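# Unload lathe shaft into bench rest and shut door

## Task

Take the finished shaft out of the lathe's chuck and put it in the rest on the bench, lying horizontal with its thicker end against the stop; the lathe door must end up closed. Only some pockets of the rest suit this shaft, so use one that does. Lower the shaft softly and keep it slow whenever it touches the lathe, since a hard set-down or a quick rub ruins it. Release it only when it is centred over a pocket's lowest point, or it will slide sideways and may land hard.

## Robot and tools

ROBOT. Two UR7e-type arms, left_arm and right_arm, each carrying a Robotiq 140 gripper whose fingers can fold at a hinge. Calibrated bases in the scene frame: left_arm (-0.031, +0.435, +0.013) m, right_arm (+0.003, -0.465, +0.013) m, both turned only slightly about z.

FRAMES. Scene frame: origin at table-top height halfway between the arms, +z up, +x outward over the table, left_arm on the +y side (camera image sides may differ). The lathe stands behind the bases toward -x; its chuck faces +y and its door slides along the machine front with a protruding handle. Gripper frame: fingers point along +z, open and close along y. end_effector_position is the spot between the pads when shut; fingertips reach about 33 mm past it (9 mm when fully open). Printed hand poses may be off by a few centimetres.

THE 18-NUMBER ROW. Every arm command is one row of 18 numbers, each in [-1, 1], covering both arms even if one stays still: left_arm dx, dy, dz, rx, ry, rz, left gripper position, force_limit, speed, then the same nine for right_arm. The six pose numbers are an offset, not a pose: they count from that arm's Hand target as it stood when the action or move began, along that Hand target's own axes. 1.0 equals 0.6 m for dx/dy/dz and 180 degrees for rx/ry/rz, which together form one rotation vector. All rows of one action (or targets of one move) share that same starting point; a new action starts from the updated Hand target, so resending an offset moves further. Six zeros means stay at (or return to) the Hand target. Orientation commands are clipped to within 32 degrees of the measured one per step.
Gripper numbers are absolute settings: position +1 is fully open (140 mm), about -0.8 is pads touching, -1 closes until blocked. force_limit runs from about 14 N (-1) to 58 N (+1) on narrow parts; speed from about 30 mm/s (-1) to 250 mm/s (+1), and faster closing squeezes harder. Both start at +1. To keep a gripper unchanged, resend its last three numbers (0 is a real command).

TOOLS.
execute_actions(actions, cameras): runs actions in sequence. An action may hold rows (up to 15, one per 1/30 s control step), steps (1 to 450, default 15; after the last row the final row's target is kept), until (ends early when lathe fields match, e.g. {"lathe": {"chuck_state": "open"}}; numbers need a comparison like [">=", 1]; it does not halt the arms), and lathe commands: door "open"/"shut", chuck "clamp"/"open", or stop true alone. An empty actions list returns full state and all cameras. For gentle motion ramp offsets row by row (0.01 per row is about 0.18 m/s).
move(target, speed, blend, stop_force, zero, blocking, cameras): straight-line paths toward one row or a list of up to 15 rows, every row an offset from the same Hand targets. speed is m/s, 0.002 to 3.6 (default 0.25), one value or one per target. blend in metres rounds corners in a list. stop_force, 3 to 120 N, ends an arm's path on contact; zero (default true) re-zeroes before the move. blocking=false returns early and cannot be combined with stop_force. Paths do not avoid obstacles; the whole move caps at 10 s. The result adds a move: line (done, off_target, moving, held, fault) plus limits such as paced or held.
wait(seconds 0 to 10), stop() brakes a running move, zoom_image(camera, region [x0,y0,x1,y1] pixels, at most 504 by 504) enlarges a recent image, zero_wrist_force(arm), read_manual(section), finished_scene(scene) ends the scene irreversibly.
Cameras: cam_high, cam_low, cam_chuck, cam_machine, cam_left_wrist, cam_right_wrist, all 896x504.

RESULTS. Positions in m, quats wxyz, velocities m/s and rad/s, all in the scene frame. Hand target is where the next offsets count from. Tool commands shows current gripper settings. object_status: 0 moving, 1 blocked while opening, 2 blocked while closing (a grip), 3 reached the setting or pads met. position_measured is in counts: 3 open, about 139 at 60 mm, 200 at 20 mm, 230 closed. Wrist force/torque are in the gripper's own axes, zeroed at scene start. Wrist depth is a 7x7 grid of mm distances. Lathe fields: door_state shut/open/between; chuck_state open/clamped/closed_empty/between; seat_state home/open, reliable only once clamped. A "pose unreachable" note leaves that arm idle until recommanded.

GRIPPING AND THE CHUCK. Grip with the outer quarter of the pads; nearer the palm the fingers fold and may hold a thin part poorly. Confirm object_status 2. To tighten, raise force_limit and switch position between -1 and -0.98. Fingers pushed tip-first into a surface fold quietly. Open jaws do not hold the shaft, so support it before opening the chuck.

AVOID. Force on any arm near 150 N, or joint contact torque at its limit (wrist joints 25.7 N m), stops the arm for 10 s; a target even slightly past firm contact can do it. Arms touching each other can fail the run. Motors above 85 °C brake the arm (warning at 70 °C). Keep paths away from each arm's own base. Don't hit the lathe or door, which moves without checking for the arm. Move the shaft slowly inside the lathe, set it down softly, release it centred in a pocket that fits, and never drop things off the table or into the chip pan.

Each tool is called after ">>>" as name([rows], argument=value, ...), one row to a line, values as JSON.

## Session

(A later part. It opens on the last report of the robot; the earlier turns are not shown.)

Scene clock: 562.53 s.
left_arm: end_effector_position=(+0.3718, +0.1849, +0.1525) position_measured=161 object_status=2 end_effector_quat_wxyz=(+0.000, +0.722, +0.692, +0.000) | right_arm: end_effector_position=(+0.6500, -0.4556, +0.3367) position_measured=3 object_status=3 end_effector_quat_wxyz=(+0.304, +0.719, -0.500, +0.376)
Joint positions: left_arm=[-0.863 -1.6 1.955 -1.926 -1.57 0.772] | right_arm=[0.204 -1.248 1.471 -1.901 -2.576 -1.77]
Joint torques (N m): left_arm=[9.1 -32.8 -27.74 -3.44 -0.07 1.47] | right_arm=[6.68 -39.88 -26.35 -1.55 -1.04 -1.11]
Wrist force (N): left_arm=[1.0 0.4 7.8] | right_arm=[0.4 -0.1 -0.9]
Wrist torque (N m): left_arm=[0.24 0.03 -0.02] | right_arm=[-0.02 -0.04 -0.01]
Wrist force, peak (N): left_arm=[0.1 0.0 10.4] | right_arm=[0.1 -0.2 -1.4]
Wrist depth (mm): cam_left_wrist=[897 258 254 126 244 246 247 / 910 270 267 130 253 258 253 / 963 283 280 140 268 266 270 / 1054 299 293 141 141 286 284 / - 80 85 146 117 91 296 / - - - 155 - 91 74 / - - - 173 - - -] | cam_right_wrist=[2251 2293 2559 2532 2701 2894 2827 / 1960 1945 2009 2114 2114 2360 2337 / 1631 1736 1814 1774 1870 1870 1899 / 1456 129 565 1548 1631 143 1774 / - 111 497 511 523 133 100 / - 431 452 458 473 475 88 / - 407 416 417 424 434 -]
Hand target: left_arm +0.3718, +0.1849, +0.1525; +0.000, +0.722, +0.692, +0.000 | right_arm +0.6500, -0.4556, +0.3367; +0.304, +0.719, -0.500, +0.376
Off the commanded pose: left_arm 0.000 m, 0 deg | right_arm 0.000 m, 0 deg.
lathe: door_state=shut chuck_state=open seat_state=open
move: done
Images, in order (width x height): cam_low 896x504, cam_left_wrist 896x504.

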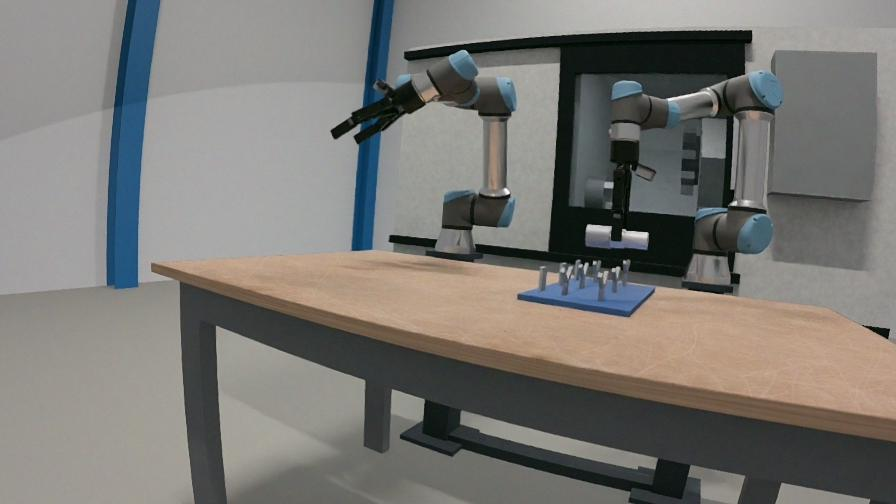

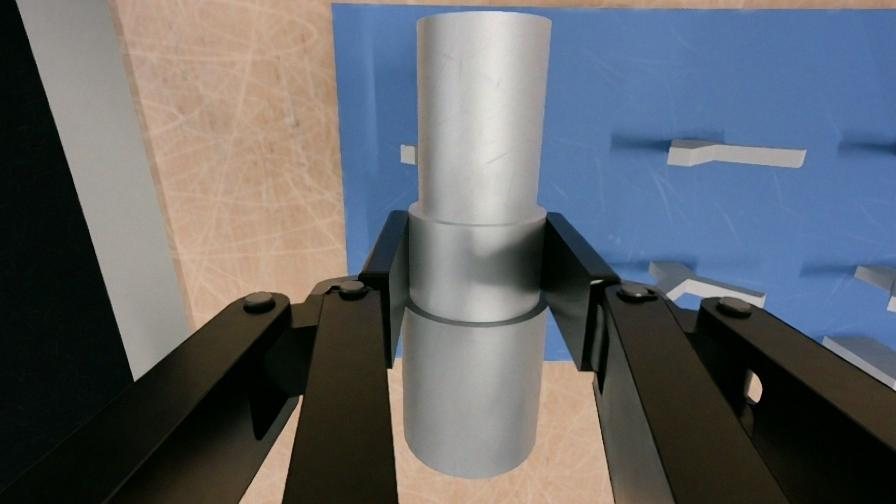

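>>> move(target=[0,0,0.0833,0,0,0,-1,1,-1,0,0,0,0,0,0,1,1,1], speed=0.012, stop_force=5, cameras=["cam_left_wrist","cam_low"])

>>> zoom_image(camera="cam_low", region=[540, 200, 690, 310])

Scene clock: 590.43 s.
left_arm: end_effector_position=(+0.3719, +0.1850, +0.1058) position_measured=161 object_status=2 end_effector_quat_wxyz=(+0.000, +0.722, +0.692, +0.000) | right_arm: end_effector_position=(+0.6500, -0.4556, +0.3367) position_measured=3 object_status=3 end_effector_quat_wxyz=(+0.304, +0.719, -0.500, +0.376)
Joint positions: left_arm=[-0.863 -1.55 2.036 -2.057 -1.57 0.772] | right_arm=[0.204 -1.248 1.471 -1.901 -2.576 -1.77]
Joint torques (N m): left_arm=[10.1 -35.86 -34.45 -1.31 2.44 0.89] | right_arm=[6.83 -39.99 -26.28 -1.63 -1.07 -1.15]
Wrist force (N): left_arm=[-0.6 -3.4 5.6] | right_arm=[0.2 -0.2 -0.9]
Wrist torque (N m): left_arm=[0.38 -0.16 0.17] | right_arm=[-0.06 -0.02 -0.02]
Wrist force, peak (N): left_arm=[3.9 -10.7 -9.9] | right_arm=[0.2 -0.1 -1.4]
Wrist depth (mm): cam_left_wrist=[216 215 207 128 201 200 203 / 228 225 219 131 211 212 212 / 862 237 233 141 219 226 220 / 910 251 248 141 141 236 235 / - 259 85 146 118 91 247 / - - - 155 163 91 74 / - - - 164 - - -] | cam_right_wrist=[2293 2480 2407 2586 2701 2731 2762 / 1992 2078 1976 2170 2132 2230 2407 / 1700 1736 1828 1828 1842 1870 2060 / 1539 129 563 1610 1621 142 1676 / - 111 500 518 518 133 100 / - 430 451 461 467 477 88 / - 409 408 416 426 434 -]
Hand target: left_arm +0.3719, +0.1850, +0.1058; +0.000, +0.722, +0.692, +0.000 (not the last commanded pose) | right_arm +0.6500, -0.4556, +0.3367; +0.304, +0.719, -0.500, +0.376
Off the commanded pose: left_arm 0.003 m, 0 deg | right_arm 0.000 m, 0 deg.
lathe: door_state=shut chuck_state=open seat_state=open
move: contact (left_arm)
Images, in order (width x height): cam_low 896x504, cam_left_wrist 896x504.

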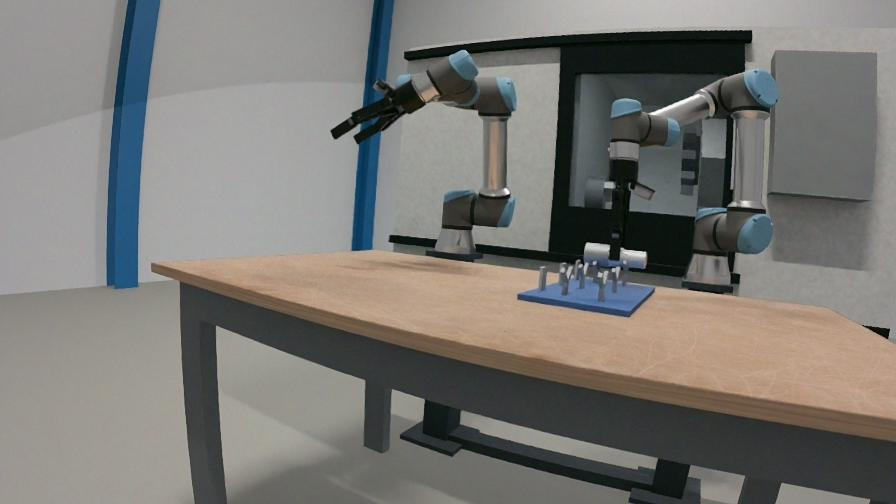

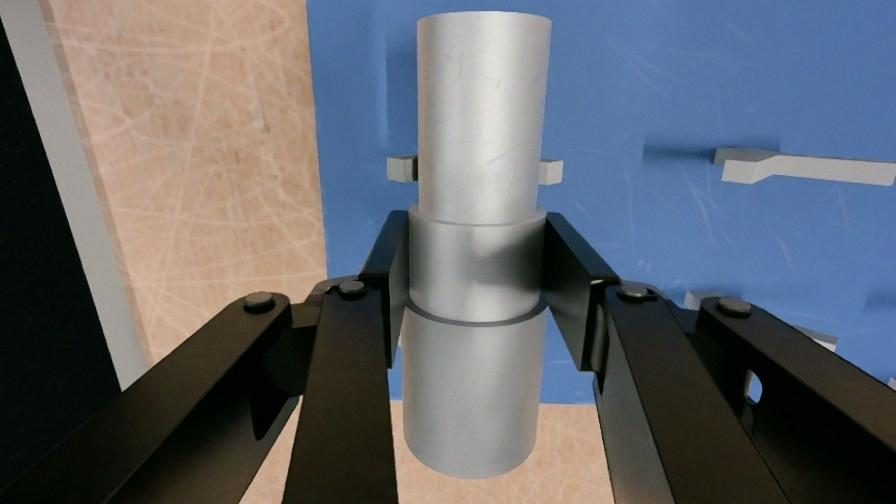

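Scaled by 3.360 from the camera's 896x504 image, which has a finer 1280x720 frame.

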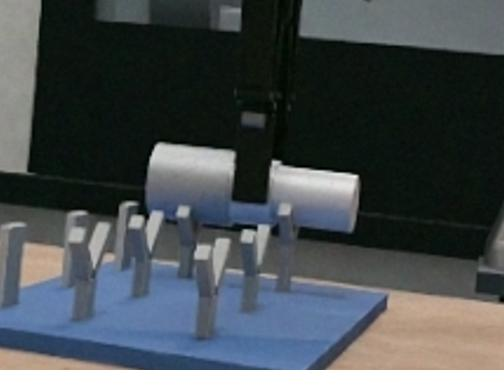

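>>> move(target=[0,-0.0042,0,0,0,0,-1,1,-1,0,0,0,0,0,0,1,1,1], speed=0.01)

>>> move(target=[-0.0417,0,0,0,0,0,-1,1,-1,0,0,0,0,0,0,1,1,1], speed=0.008, stop_force=5, cameras=["cam_left_wrist","cam_low"])

>>> zoom_image(camera="cam_low", region=[540, 200, 690, 310])

Scene clock: 606.77 s.
left_arm: end_effector_position=(+0.3694, +0.1851, +0.1058) position_measured=161 object_status=2 end_effector_quat_wxyz=(+0.000, +0.722, +0.692, +0.001) | right_arm: end_effector_position=(+0.6500, -0.4556, +0.3367) position_measured=3 object_status=3 end_effector_quat_wxyz=(+0.304, +0.719, -0.500, +0.376)
Joint positions: left_arm=[-0.867 -1.556 2.042 -2.057 -1.57 0.768] | right_arm=[0.204 -1.248 1.471 -1.901 -2.576 -1.77]
Joint torques (N m): left_arm=[-6.11 -24.73 -15.61 -2.37 -0.99 -1.33] | right_arm=[6.98 -40.34 -25.55 -1.55 -1.02 -1.45]
Wrist force (N): left_arm=[0.8 9.7 3.4] | right_arm=[0.1 -0.3 -1.3]
Wrist torque (N m): left_arm=[-0.06 0.19 0.27] | right_arm=[-0.06 0.02 -0.02]
Wrist force, peak (N): left_arm=[0.8 9.7 3.4] | right_arm=[0.3 -0.2 -1.3]
Wrist depth (mm): cam_left_wrist=[218 216 208 127 201 203 204 / 230 225 219 131 139 214 213 / 239 236 233 140 221 224 224 / - 251 247 141 141 237 237 / - 259 85 146 118 91 247 / - - - 155 163 91 74 / - - - 164 - - -] | cam_right_wrist=[2315 2210 2506 2860 2860 2860 2860 / 1945 1992 2026 2151 2337 2293 2383 / 1665 1749 1724 1914 1884 1976 1960 / 1464 129 558 1568 1599 143 1665 / - 111 501 513 524 133 100 / - 433 450 460 469 476 88 / - 406 411 417 424 433 -]
Hand target: left_arm +0.3693, +0.1851, +0.1058; +0.000, +0.722, +0.692, +0.000 | right_arm +0.6500, -0.4556, +0.3367; +0.304, +0.719, -0.500, +0.376
Off the commanded pose: left_arm 0.000 m, 0 deg | right_arm 0.000 m, 0 deg.
lathe: door_state=shut chuck_state=open seat_state=open
move: done

Scene clock: 607.83 s.
left_arm: end_effector_position=(+0.3693, +0.1849, +0.1058) position_measured=161 object_status=2 end_effector_quat_wxyz=(+0.000, +0.722, +0.692, +0.001) | right_arm: end_effector_position=(+0.6500, -0.4556, +0.3367) position_measured=3 object_status=3 end_effector_quat_wxyz=(+0.304, +0.719, -0.500, +0.376)
Joint positions: left_arm=[-0.868 -1.556 2.042 -2.057 -1.57 0.768] | right_arm=[0.204 -1.248 1.471 -1.901 -2.576 -1.77]
Joint torques (N m): left_arm=[8.78 -34.23 -10.6 -0.5 -2.76 1.32] | right_arm=[6.63 -40.31 -25.88 -1.69 -0.94 -1.57]
Wrist force (N): left_arm=[-0.5 10.3 2.0] | right_arm=[0.2 0.1 -0.9]
Wrist torque (N m): left_arm=[-0.06 0.19 0.25] | right_arm=[0.01 0.01 -0.01]
Wrist force, peak (N): left_arm=[7.4 10.7 -3.6] | right_arm=[0.5 0.0 -1.2]
Wrist depth (mm): cam_left_wrist=[217 215 208 127 201 204 202 / 227 226 219 131 211 214 213 / 242 238 235 140 220 225 226 / 833 251 248 141 139 236 236 / 836 260 85 146 118 91 247 / - - - 155 163 91 74 / - - - 165 - - -] | cam_right_wrist=[2210 2407 2480 2586 2586 2860 2383 / 1945 1945 2078 2132 2251 2431 2337 / 1724 1665 1761 1761 1856 1960 2026 / 1482 130 555 1578 1621 143 1712 / - 111 500 507 527 133 100 / - 430 453 462 467 471 88 / - 408 413 415 427 433 -]
Hand target: left_arm +0.3693, +0.1849, +0.1058; +0.000, +0.722, +0.692, +0.001 (not the last commanded pose) | right_arm +0.6500, -0.4556, +0.3367; +0.304, +0.719, -0.500, +0.376
Off the commanded pose: left_arm 0.025 m, 0 deg | right_arm 0.000 m, 0 deg.
lathe: door_state=shut chuck_state=open seat_state=open
move: contact (left_arm)
Images, in order (width x height): cam_low 896x504, cam_left_wrist 896x504.

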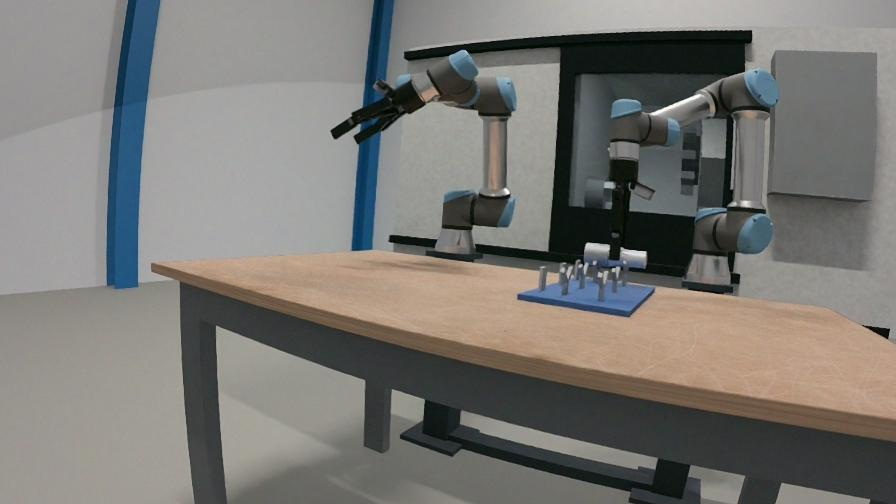

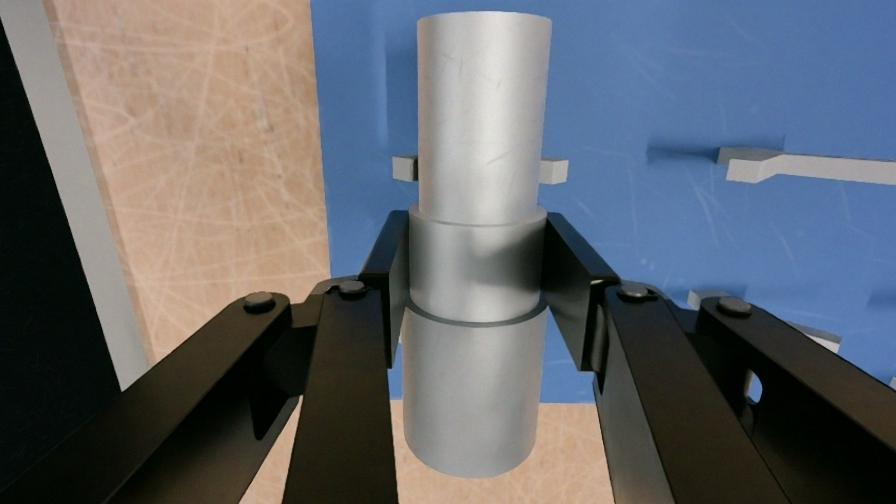

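Scaled by 3.360 from the camera's 896x504 image, which has a finer 1280x720 frame.

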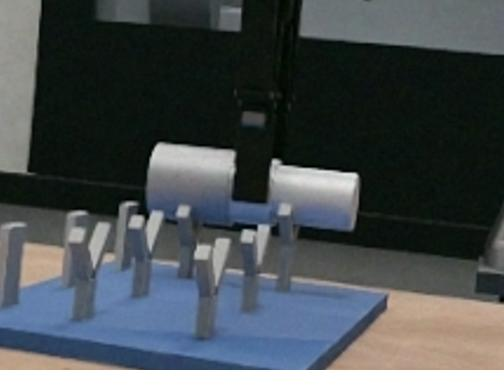

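>>> move(target=[0,0.0025,-0.0067,0,0,0,-1,1,-1,0,0,0,0,0,0,1,1,1], speed=0.01)

>>> move(target=[-0.0417,0,0,0,0,0,-1,1,-1,0,0,0,0,0,0,1,1,1], speed=0.008, stop_force=5, cameras=["cam_left_wrist","cam_low"])

>>> zoom_image(camera="cam_low", region=[540, 200, 690, 310])

Scene clock: 614.87 s.
left_arm: end_effector_position=(+0.3709, +0.1848, +0.1099) position_measured=161 object_status=2 end_effector_quat_wxyz=(+0.000, +0.722, +0.692, +0.001) | right_arm: end_effector_position=(+0.6500, -0.4556, +0.3367) position_measured=3 object_status=3 end_effector_quat_wxyz=(+0.304, +0.719, -0.500, +0.376)
Joint positions: left_arm=[-0.865 -1.557 2.032 -2.045 -1.57 0.77] | right_arm=[0.204 -1.248 1.471 -1.901 -2.576 -1.77]
Joint torques (N m): left_arm=[6.93 -33.96 -24.83 -3.09 -2.13 1.1] | right_arm=[7.15 -40.21 -25.81 -1.63 -1.16 -1.52]
Wrist force (N): left_arm=[0.9 0.2 7.8] | right_arm=[0.2 0.0 -1.3]
Wrist torque (N m): left_arm=[0.22 0.06 -0.11] | right_arm=[0.00 -0.01 -0.02]
Wrist force, peak (N): left_arm=[-1.1 10.4 3.0] | right_arm=[0.4 -0.1 -1.4]
Wrist depth (mm): cam_left_wrist=[221 218 211 125 206 207 207 / 232 229 222 130 216 217 216 / 903 241 239 140 225 228 228 / - 255 251 141 141 242 237 / - 80 85 146 118 91 250 / - - - 155 163 91 74 / - - - 172 - - -] | cam_right_wrist=[2293 2407 2043 2532 2762 2431 2894 / 1960 2009 2009 2096 2132 2315 2455 / 1621 1700 1724 1842 1929 1945 2009 / 1438 129 560 1539 1422 143 1665 / - 111 502 514 523 133 100 / - 433 454 462 474 475 88 / - 403 409 421 426 436 -]
Hand target: left_arm +0.3708, +0.1848, +0.1098; +0.000, +0.722, +0.692, +0.001 | right_arm +0.6500, -0.4556, +0.3367; +0.304, +0.719, -0.500, +0.376
Off the commanded pose: left_arm 0.000 m, 0 deg | right_arm 0.000 m, 0 deg.
lathe: door_state=shut chuck_state=open seat_state=open
move: done

Scene clock: 617.97 s.
left_arm: end_effector_position=(+0.3701, +0.1679, +0.1098) position_measured=161 object_status=2 end_effector_quat_wxyz=(+0.000, +0.722, +0.692, +0.001) | right_arm: end_effector_position=(+0.6500, -0.4556, +0.3367) position_measured=3 object_status=3 end_effector_quat_wxyz=(+0.304, +0.719, -0.500, +0.376)
Joint positions: left_arm=[-0.891 -1.537 2.011 -2.045 -1.57 0.745] | right_arm=[0.204 -1.248 1.471 -1.901 -2.576 -1.77]
Joint torques (N m): left_arm=[7.77 -39.13 -18.82 -7.32 -1.72 1.29] | right_arm=[7.21 -40.27 -26.24 -1.59 -1.03 -1.53]
Wrist force (N): left_arm=[5.5 -0.3 8.3] | right_arm=[0.0 0.2 -0.9]
Wrist torque (N m): left_arm=[0.29 0.22 0.11] | right_arm=[0.03 0.03 -0.02]
Wrist force, peak (N): left_arm=[12.0 0.9 5.4] | right_arm=[0.3 0.1 -1.3]
Wrist depth (mm): cam_left_wrist=[222 219 209 125 204 206 207 / 233 230 229 130 215 217 214 / 248 241 241 139 226 230 227 / - 255 252 141 140 238 241 / - 80 85 146 117 91 252 / - - - 155 - 91 74 / - - - 165 - - -] | cam_right_wrist=[2315 2315 2455 2614 2701 2671 2929 / 1976 2009 1992 2190 2251 2293 2272 / 1642 1724 1736 1870 1774 1976 1945 / 1473 130 569 1578 1621 143 1676 / - 111 499 516 525 133 100 / - 428 453 464 473 473 88 / - 405 411 420 429 436 -]
Hand target: left_arm +0.3701, +0.1679, +0.1098; +0.000, +0.722, +0.692, +0.001 (not the last commanded pose) | right_arm +0.6500, -0.4556, +0.3367; +0.304, +0.719, -0.500, +0.376
Off the commanded pose: left_arm 0.008 m, 0 deg | right_arm 0.000 m, 0 deg.
lathe: door_state=shut chuck_state=open seat_state=open
move: contact (left_arm)
Images, in order (width x height): cam_low 896x504, cam_left_wrist 896x504.

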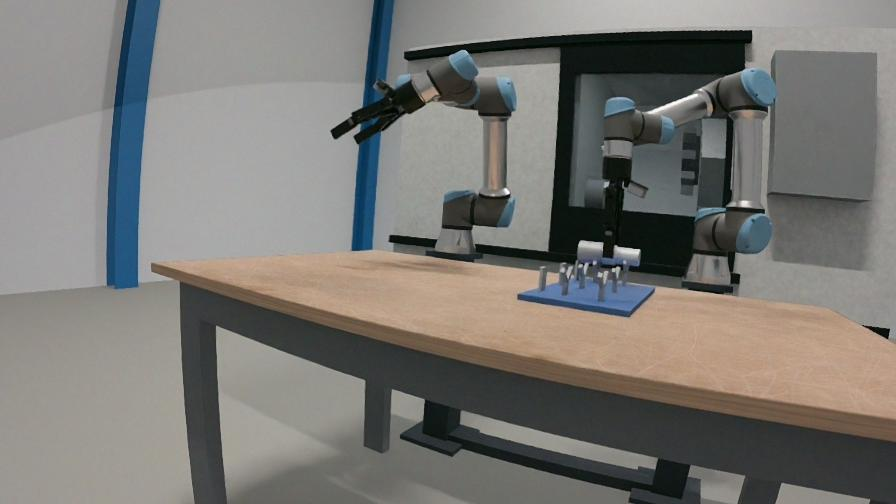

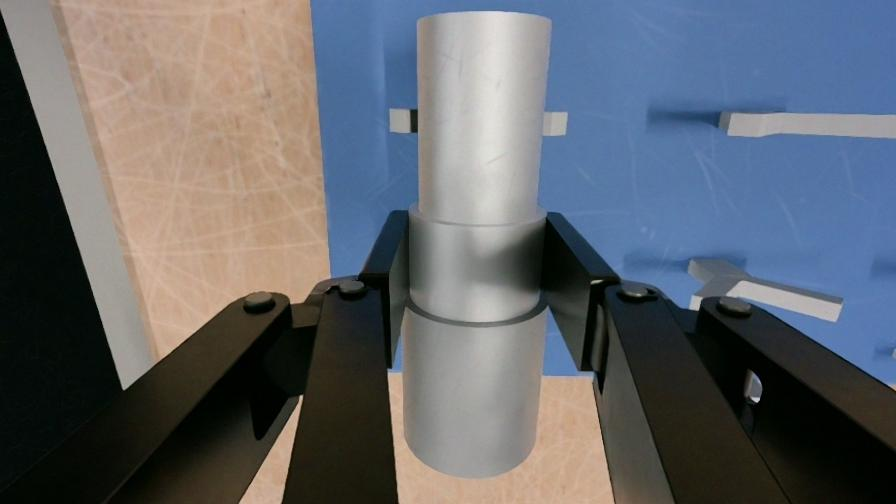

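Scaled by 3.360 from the camera's 896x504 image, which has a finer 1280x720 frame.

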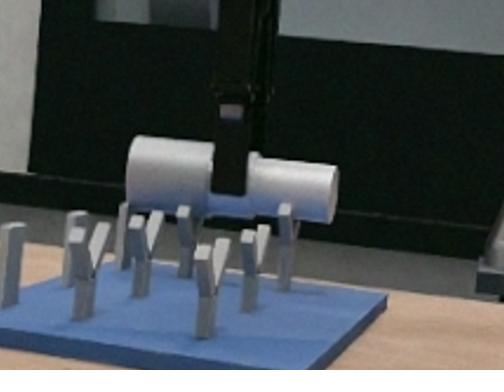

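>>> move(target=[0.0015,0,0,0,0,0,-1,1,-1,0,0,0,0,0,0,1,1,1], speed=0.01)

>>> move(target=[0,0,0.025,0,0,0,-1,1,-1,0,0,0,0,0,0,1,1,1], speed=0.005, stop_force=4, cameras=["cam_left_wrist","cam_low"])

>>> zoom_image(camera="cam_low", region=[560, 220, 670, 300])

Scene clock: 627.13 s.
left_arm: end_effector_position=(+0.3702, +0.1688, +0.1098) position_measured=161 object_status=2 end_effector_quat_wxyz=(+0.000, +0.722, +0.692, +0.001) | right_arm: end_effector_position=(+0.6500, -0.4556, +0.3367) position_measured=3 object_status=3 end_effector_quat_wxyz=(+0.304, +0.719, -0.500, +0.376)
Joint positions: left_arm=[-0.889 -1.538 2.012 -2.045 -1.57 0.746] | right_arm=[0.204 -1.248 1.471 -1.901 -2.576 -1.77]
Joint torques (N m): left_arm=[7.85 -35.38 -19.22 -5.94 -1.94 1.21] | right_arm=[7.01 -40.59 -25.5 -1.7 -1.01 -1.65]
Wrist force (N): left_arm=[0.8 0.2 7.8] | right_arm=[0.2 -0.2 -1.0]
Wrist torque (N m): left_arm=[0.21 0.06 -0.11] | right_arm=[-0.06 0.00 -0.02]
Wrist force, peak (N): left_arm=[5.5 -0.5 8.9] | right_arm=[0.1 -0.1 -1.4]
Wrist depth (mm): cam_left_wrist=[221 219 211 127 205 207 207 / 232 229 225 130 216 215 215 / 243 241 238 140 226 228 228 / - 255 252 141 141 238 240 / - 80 85 146 118 91 251 / - - - 155 163 91 74 / - - - 172 - - -] | cam_right_wrist=[2315 2455 2431 2431 2614 2762 2762 / 1884 1914 2114 2096 2096 2337 2431 / 1654 1749 1774 1801 1899 1899 1960 / 1456 129 556 1548 1688 143 1774 / - 111 497 506 527 133 100 / - 430 453 463 470 474 88 / - 406 411 417 427 439 -]
Hand target: left_arm +0.3702, +0.1688, +0.1098; +0.000, +0.722, +0.692, +0.001 | right_arm +0.6500, -0.4556, +0.3367; +0.304, +0.719, -0.500, +0.376
Off the commanded pose: left_arm 0.000 m, 0 deg | right_arm 0.000 m, 0 deg.
lathe: door_state=shut chuck_state=open seat_state=open
move: done

Scene clock: 629.13 s.
left_arm: end_effector_position=(+0.3702, +0.1688, +0.1049) position_measured=161 object_status=2 end_effector_quat_wxyz=(+0.000, +0.722, +0.692, +0.001) | right_arm: end_effector_position=(+0.6500, -0.4556, +0.3367) position_measured=3 object_status=3 end_effector_quat_wxyz=(+0.304, +0.719, -0.500, +0.376)
Joint positions: left_arm=[-0.889 -1.532 2.02 -2.059 -1.57 0.746] | right_arm=[0.204 -1.248 1.471 -1.901 -2.576 -1.77]
Joint torques (N m): left_arm=[2.71 -31.87 -30.21 -0.09 -1.86 -0.79] | right_arm=[7.11 -41.28 -25.55 -1.69 -0.93 -1.71]
Wrist force (N): left_arm=[2.6 0.1 -2.3] | right_arm=[0.2 0.0 -1.1]
Wrist torque (N m): left_arm=[0.20 -0.06 0.19] | right_arm=[-0.02 0.00 -0.01]
Wrist force, peak (N): left_arm=[5.1 -3.8 -5.5] | right_arm=[0.3 -0.2 -1.4]
Wrist depth (mm): cam_left_wrist=[218 215 210 127 201 202 203 / 228 225 217 131 211 210 210 / 241 237 229 140 221 224 223 / - 249 246 141 140 232 236 / - 258 85 146 117 91 201 / - - - 155 163 91 74 / - - - 164 - - -] | cam_right_wrist=[2315 2383 2532 2642 2794 3001 3077 / 1814 2043 2060 2096 2170 2293 2360 / 1665 1724 1749 1774 1814 1914 1814 / 1464 130 567 1558 1654 143 1724 / - 111 502 515 524 133 100 / - 427 451 464 467 478 88 / - 410 411 419 421 438 -]
Hand target: left_arm +0.3702, +0.1688, +0.1049; +0.000, +0.722, +0.692, +0.001 (not the last commanded pose) | right_arm +0.6500, -0.4556, +0.3367; +0.304, +0.719, -0.500, +0.376
Off the commanded pose: left_arm 0.010 m, 0 deg | right_arm 0.000 m, 0 deg.
lathe: door_state=shut chuck_state=open seat_state=open
move: contact (left_arm)
Images, in order (width x height): cam_low 896x504, cam_left_wrist 896x504.

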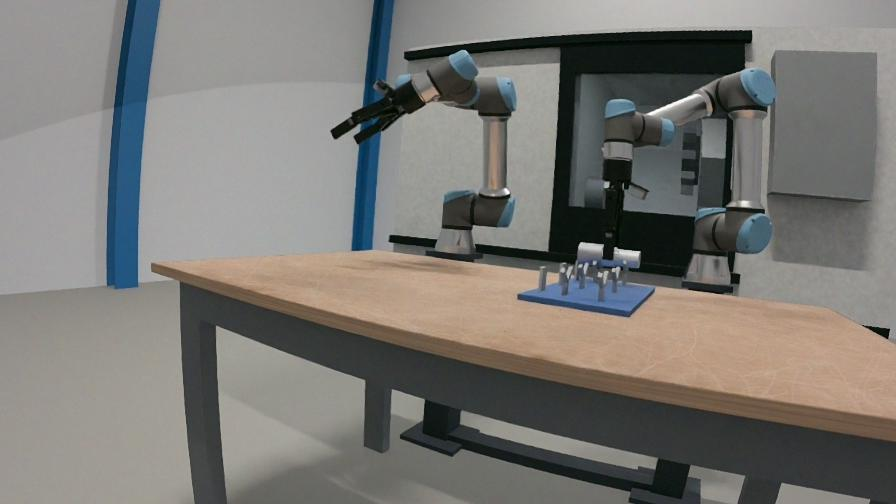

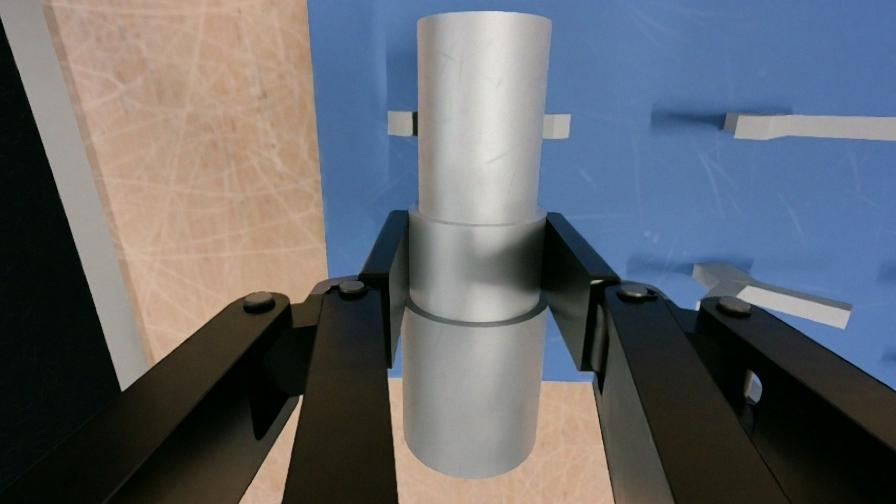

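Scaled by 4.582 from the camera's 896x504 image, which has a finer 1280x720 frame.

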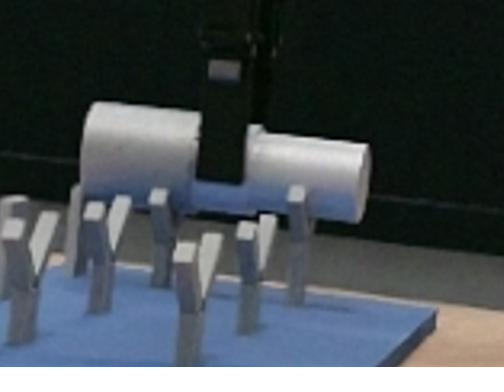

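>>> execute_actions([
  {"rows":[[0,0,0,0,0,0,0.1,1,-1,0,0,0,0,0,0,1,1,1]],"steps":45},
], cameras=["cam_left_wrist","cam_low"])

>>> zoom_image(camera="cam_low", region=[560, 220, 670, 300])

Scene clock: 641.13 s.
left_arm: end_effector_position=(+0.3702, +0.1688, +0.1049) position_measured=117 object_status=3 end_effector_quat_wxyz=(+0.000, +0.722, +0.692, +0.001) | right_arm: end_effector_position=(+0.6500, -0.4556, +0.3367) position_measured=3 object_status=3 end_effector_quat_wxyz=(+0.304, +0.719, -0.500, +0.376)
Joint positions: left_arm=[-0.889 -1.532 2.02 -2.059 -1.57 0.746] | right_arm=[0.204 -1.248 1.471 -1.901 -2.576 -1.77]
Joint torques (N m): left_arm=[2.98 -33.25 -31.23 -1.96 -1.89 -0.63] | right_arm=[6.83 -40.29 -25.55 -1.69 -1.03 -1.86]
Wrist force (N): left_arm=[1.1 0.4 0.5] | right_arm=[0.0 0.0 -1.2]
Wrist torque (N m): left_arm=[0.26 -0.08 -0.11] | right_arm=[-0.01 0.05 -0.02]
Wrist force, peak (N): left_arm=[1.2 0.3 7.4] | right_arm=[0.2 0.1 -1.4]
Wrist depth (mm): cam_left_wrist=[215 215 209 128 201 206 202 / 227 225 221 133 210 210 210 / 236 236 232 141 221 223 226 / - 250 243 142 144 232 234 / - 90 246 146 150 93 242 / - 71 279 155 279 - - / - - 297 297 297 - -] | cam_right_wrist=[2230 2407 2480 2559 2642 2762 2964 / 1929 2043 2170 2210 2230 2293 2383 / 1724 1688 1801 1842 1842 1899 1960 / 1473 129 567 1599 1610 143 1712 / - 111 494 512 525 133 100 / - 435 450 461 471 479 88 / - 404 413 420 425 435 -]
Hand target: left_arm +0.3702, +0.1688, +0.1049; +0.000, +0.722, +0.692, +0.001 | right_arm +0.6500, -0.4556, +0.3367; +0.304, +0.719, -0.500, +0.376
Off the commanded pose: left_arm 0.000 m, 0 deg | right_arm 0.000 m, 0 deg.
lathe: door_state=shut chuck_state=open seat_state=open
Images, in order (width x height): cam_low 896x504, cam_left_wrist 896x504.

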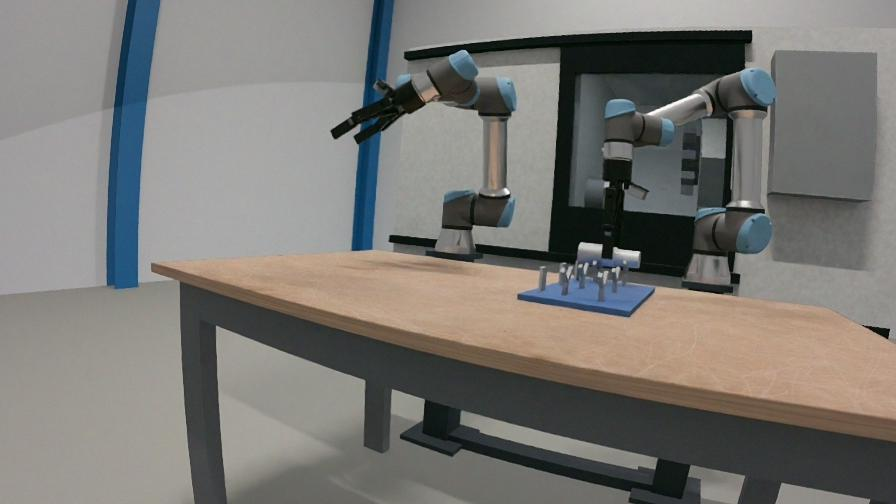

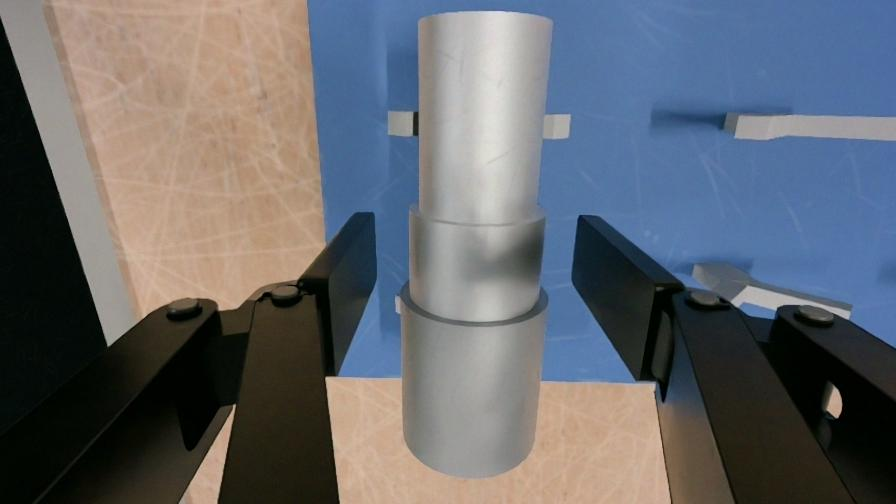

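Scaled by 4.582 from the camera's 896x504 image, which has a finer 1280x720 frame.

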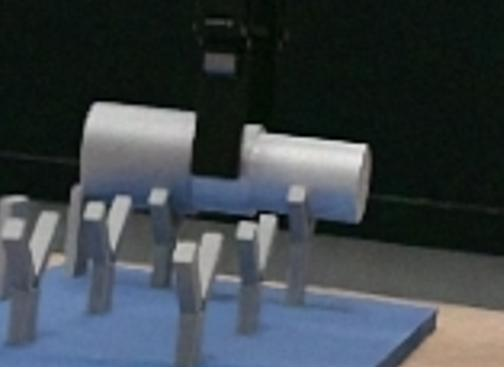

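>>> move(target=[0.0417,0,-0.1667,0,0,0,0.1,1,-1,0,0,0,0,0,0,1,1,1], speed=0.15, cameras=["cam_left_wrist","cam_low","cam_high"])

>>> zoom_image(camera="cam_left_wrist", region=[340, 60, 600, 320])

>>> zoom_image(camera="cam_high", region=[450, 140, 590, 240])

>>> zoom_image(camera="cam_low", region=[570, 230, 650, 290])

Scene clock: 651.77 s.
left_arm: end_effector_position=(+0.3712, +0.1937, +0.2049) position_measured=117 object_status=3 end_effector_quat_wxyz=(+0.000, +0.722, +0.692, +0.001) | right_arm: end_effector_position=(+0.6500, -0.4556, +0.3367) position_measured=3 object_status=3 end_effector_quat_wxyz=(+0.304, +0.719, -0.500, +0.376)
Joint positions: left_arm=[-0.851 -1.649 1.862 -1.784 -1.57 0.784] | right_arm=[0.204 -1.248 1.471 -1.901 -2.576 -1.77]
Joint torques (N m): left_arm=[-9.52 -20.31 -26.01 -1.33 1.92 -1.86] | right_arm=[6.56 -40.84 -25.65 -1.64 -1.04 -1.8]
Wrist force (N): left_arm=[1.1 0.3 0.3] | right_arm=[0.3 -0.3 -0.9]
Wrist torque (N m): left_arm=[0.22 -0.09 -0.09] | right_arm=[-0.07 -0.02 -0.01]
Wrist force, peak (N): left_arm=[0.3 0.6 2.3] | right_arm=[0.1 -0.1 -1.5]
Wrist depth (mm): cam_left_wrist=[971 306 302 298 297 298 297 / 1003 323 318 298 307 306 306 / 1024 1037 334 239 320 321 318 / - 1107 165 252 165 333 333 / - 90 359 262 353 90 347 / - 71 398 397 393 - - / - - 421 420 417 - -] | cam_right_wrist=[2190 2532 2480 2731 2559 2614 2929 / 2026 2026 2114 2060 2251 2210 2559 / 1610 1676 1724 1774 1914 1945 1992 / 1464 130 561 579 1610 143 1736 / - 111 502 511 517 133 100 / - 431 451 462 471 478 88 / - 409 410 418 424 431 -]
Hand target: left_arm +0.3711, +0.1937, +0.2050; +0.000, +0.722, +0.692, +0.001 | right_arm +0.6500, -0.4556, +0.3367; +0.304, +0.719, -0.500, +0.376
Off the commanded pose: left_arm 0.000 m, 0 deg | right_arm 0.000 m, 0 deg.
lathe: door_state=shut chuck_state=open seat_state=open
move: done
Images, in order (width x height): cam_high 896x504, cam_low 896x504, cam_left_wrist 896x504.

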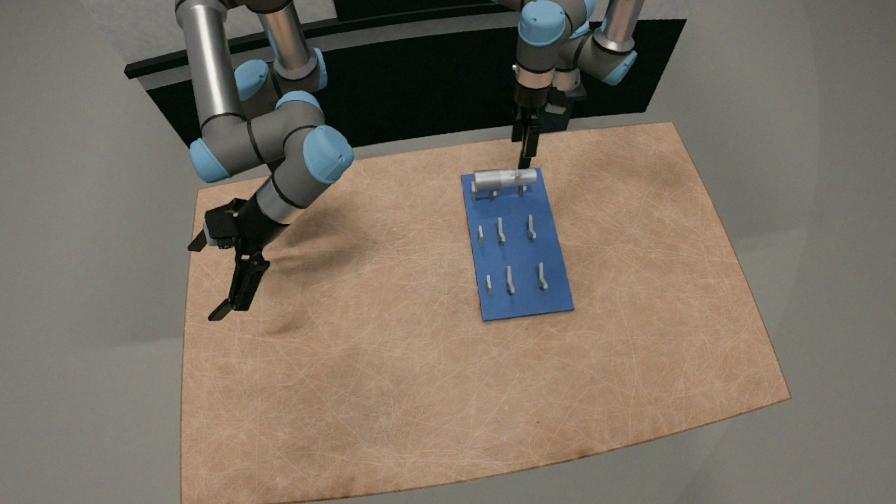

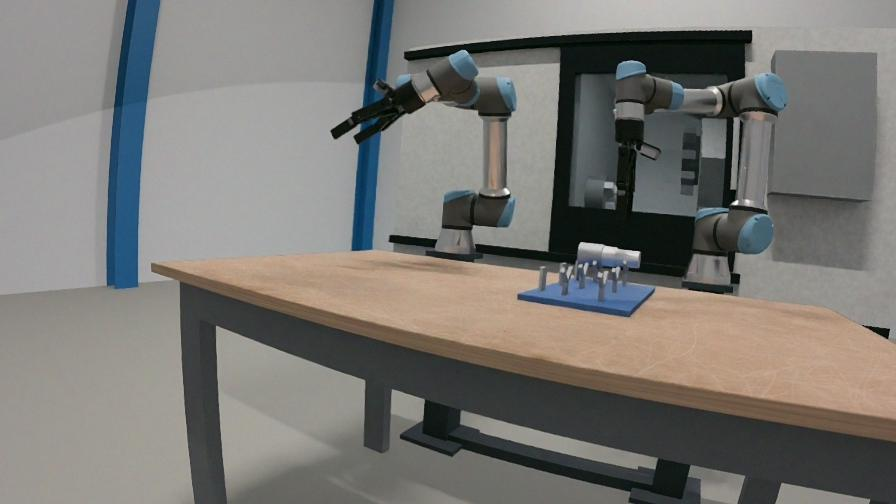

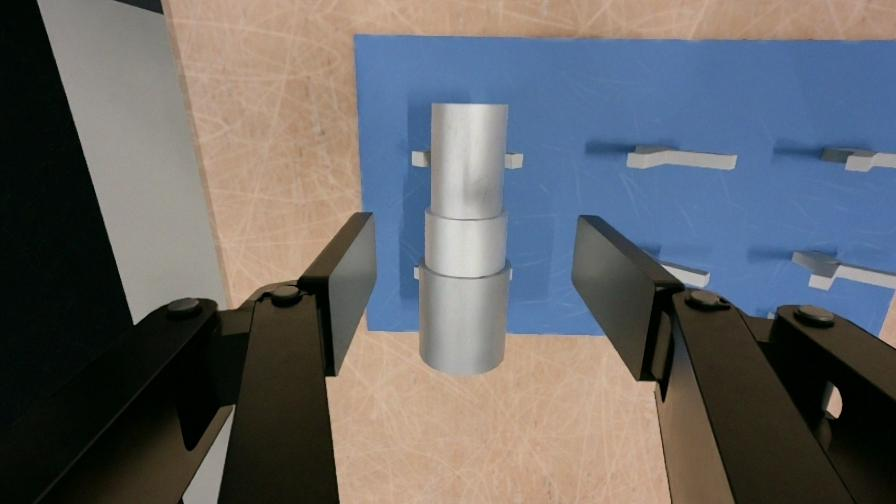

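Scaled by 1.938 from the camera's 896x504 image, which has a finer 1280x720 frame.

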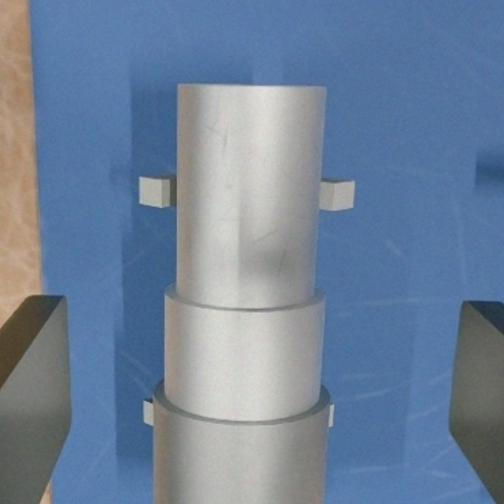

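Scaled by 3.600 from the camera's 896x504 image, which has a finer 1280x720 frame.

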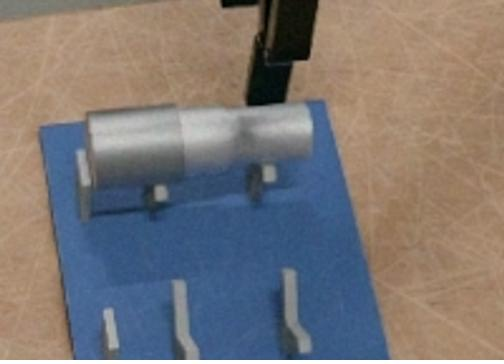

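Scaled by 6.300 from the camera's 896x504 image, which has a finer 1280x720 frame.

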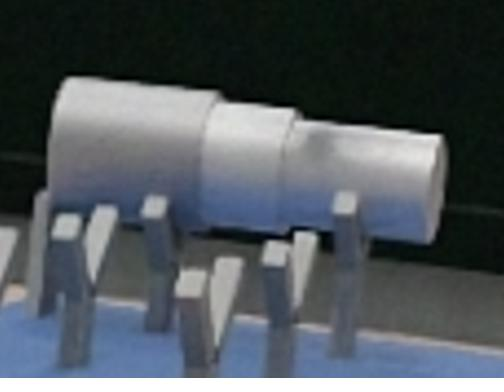

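>>> finished_scene(scene=1)

The scene is finished: the task was done.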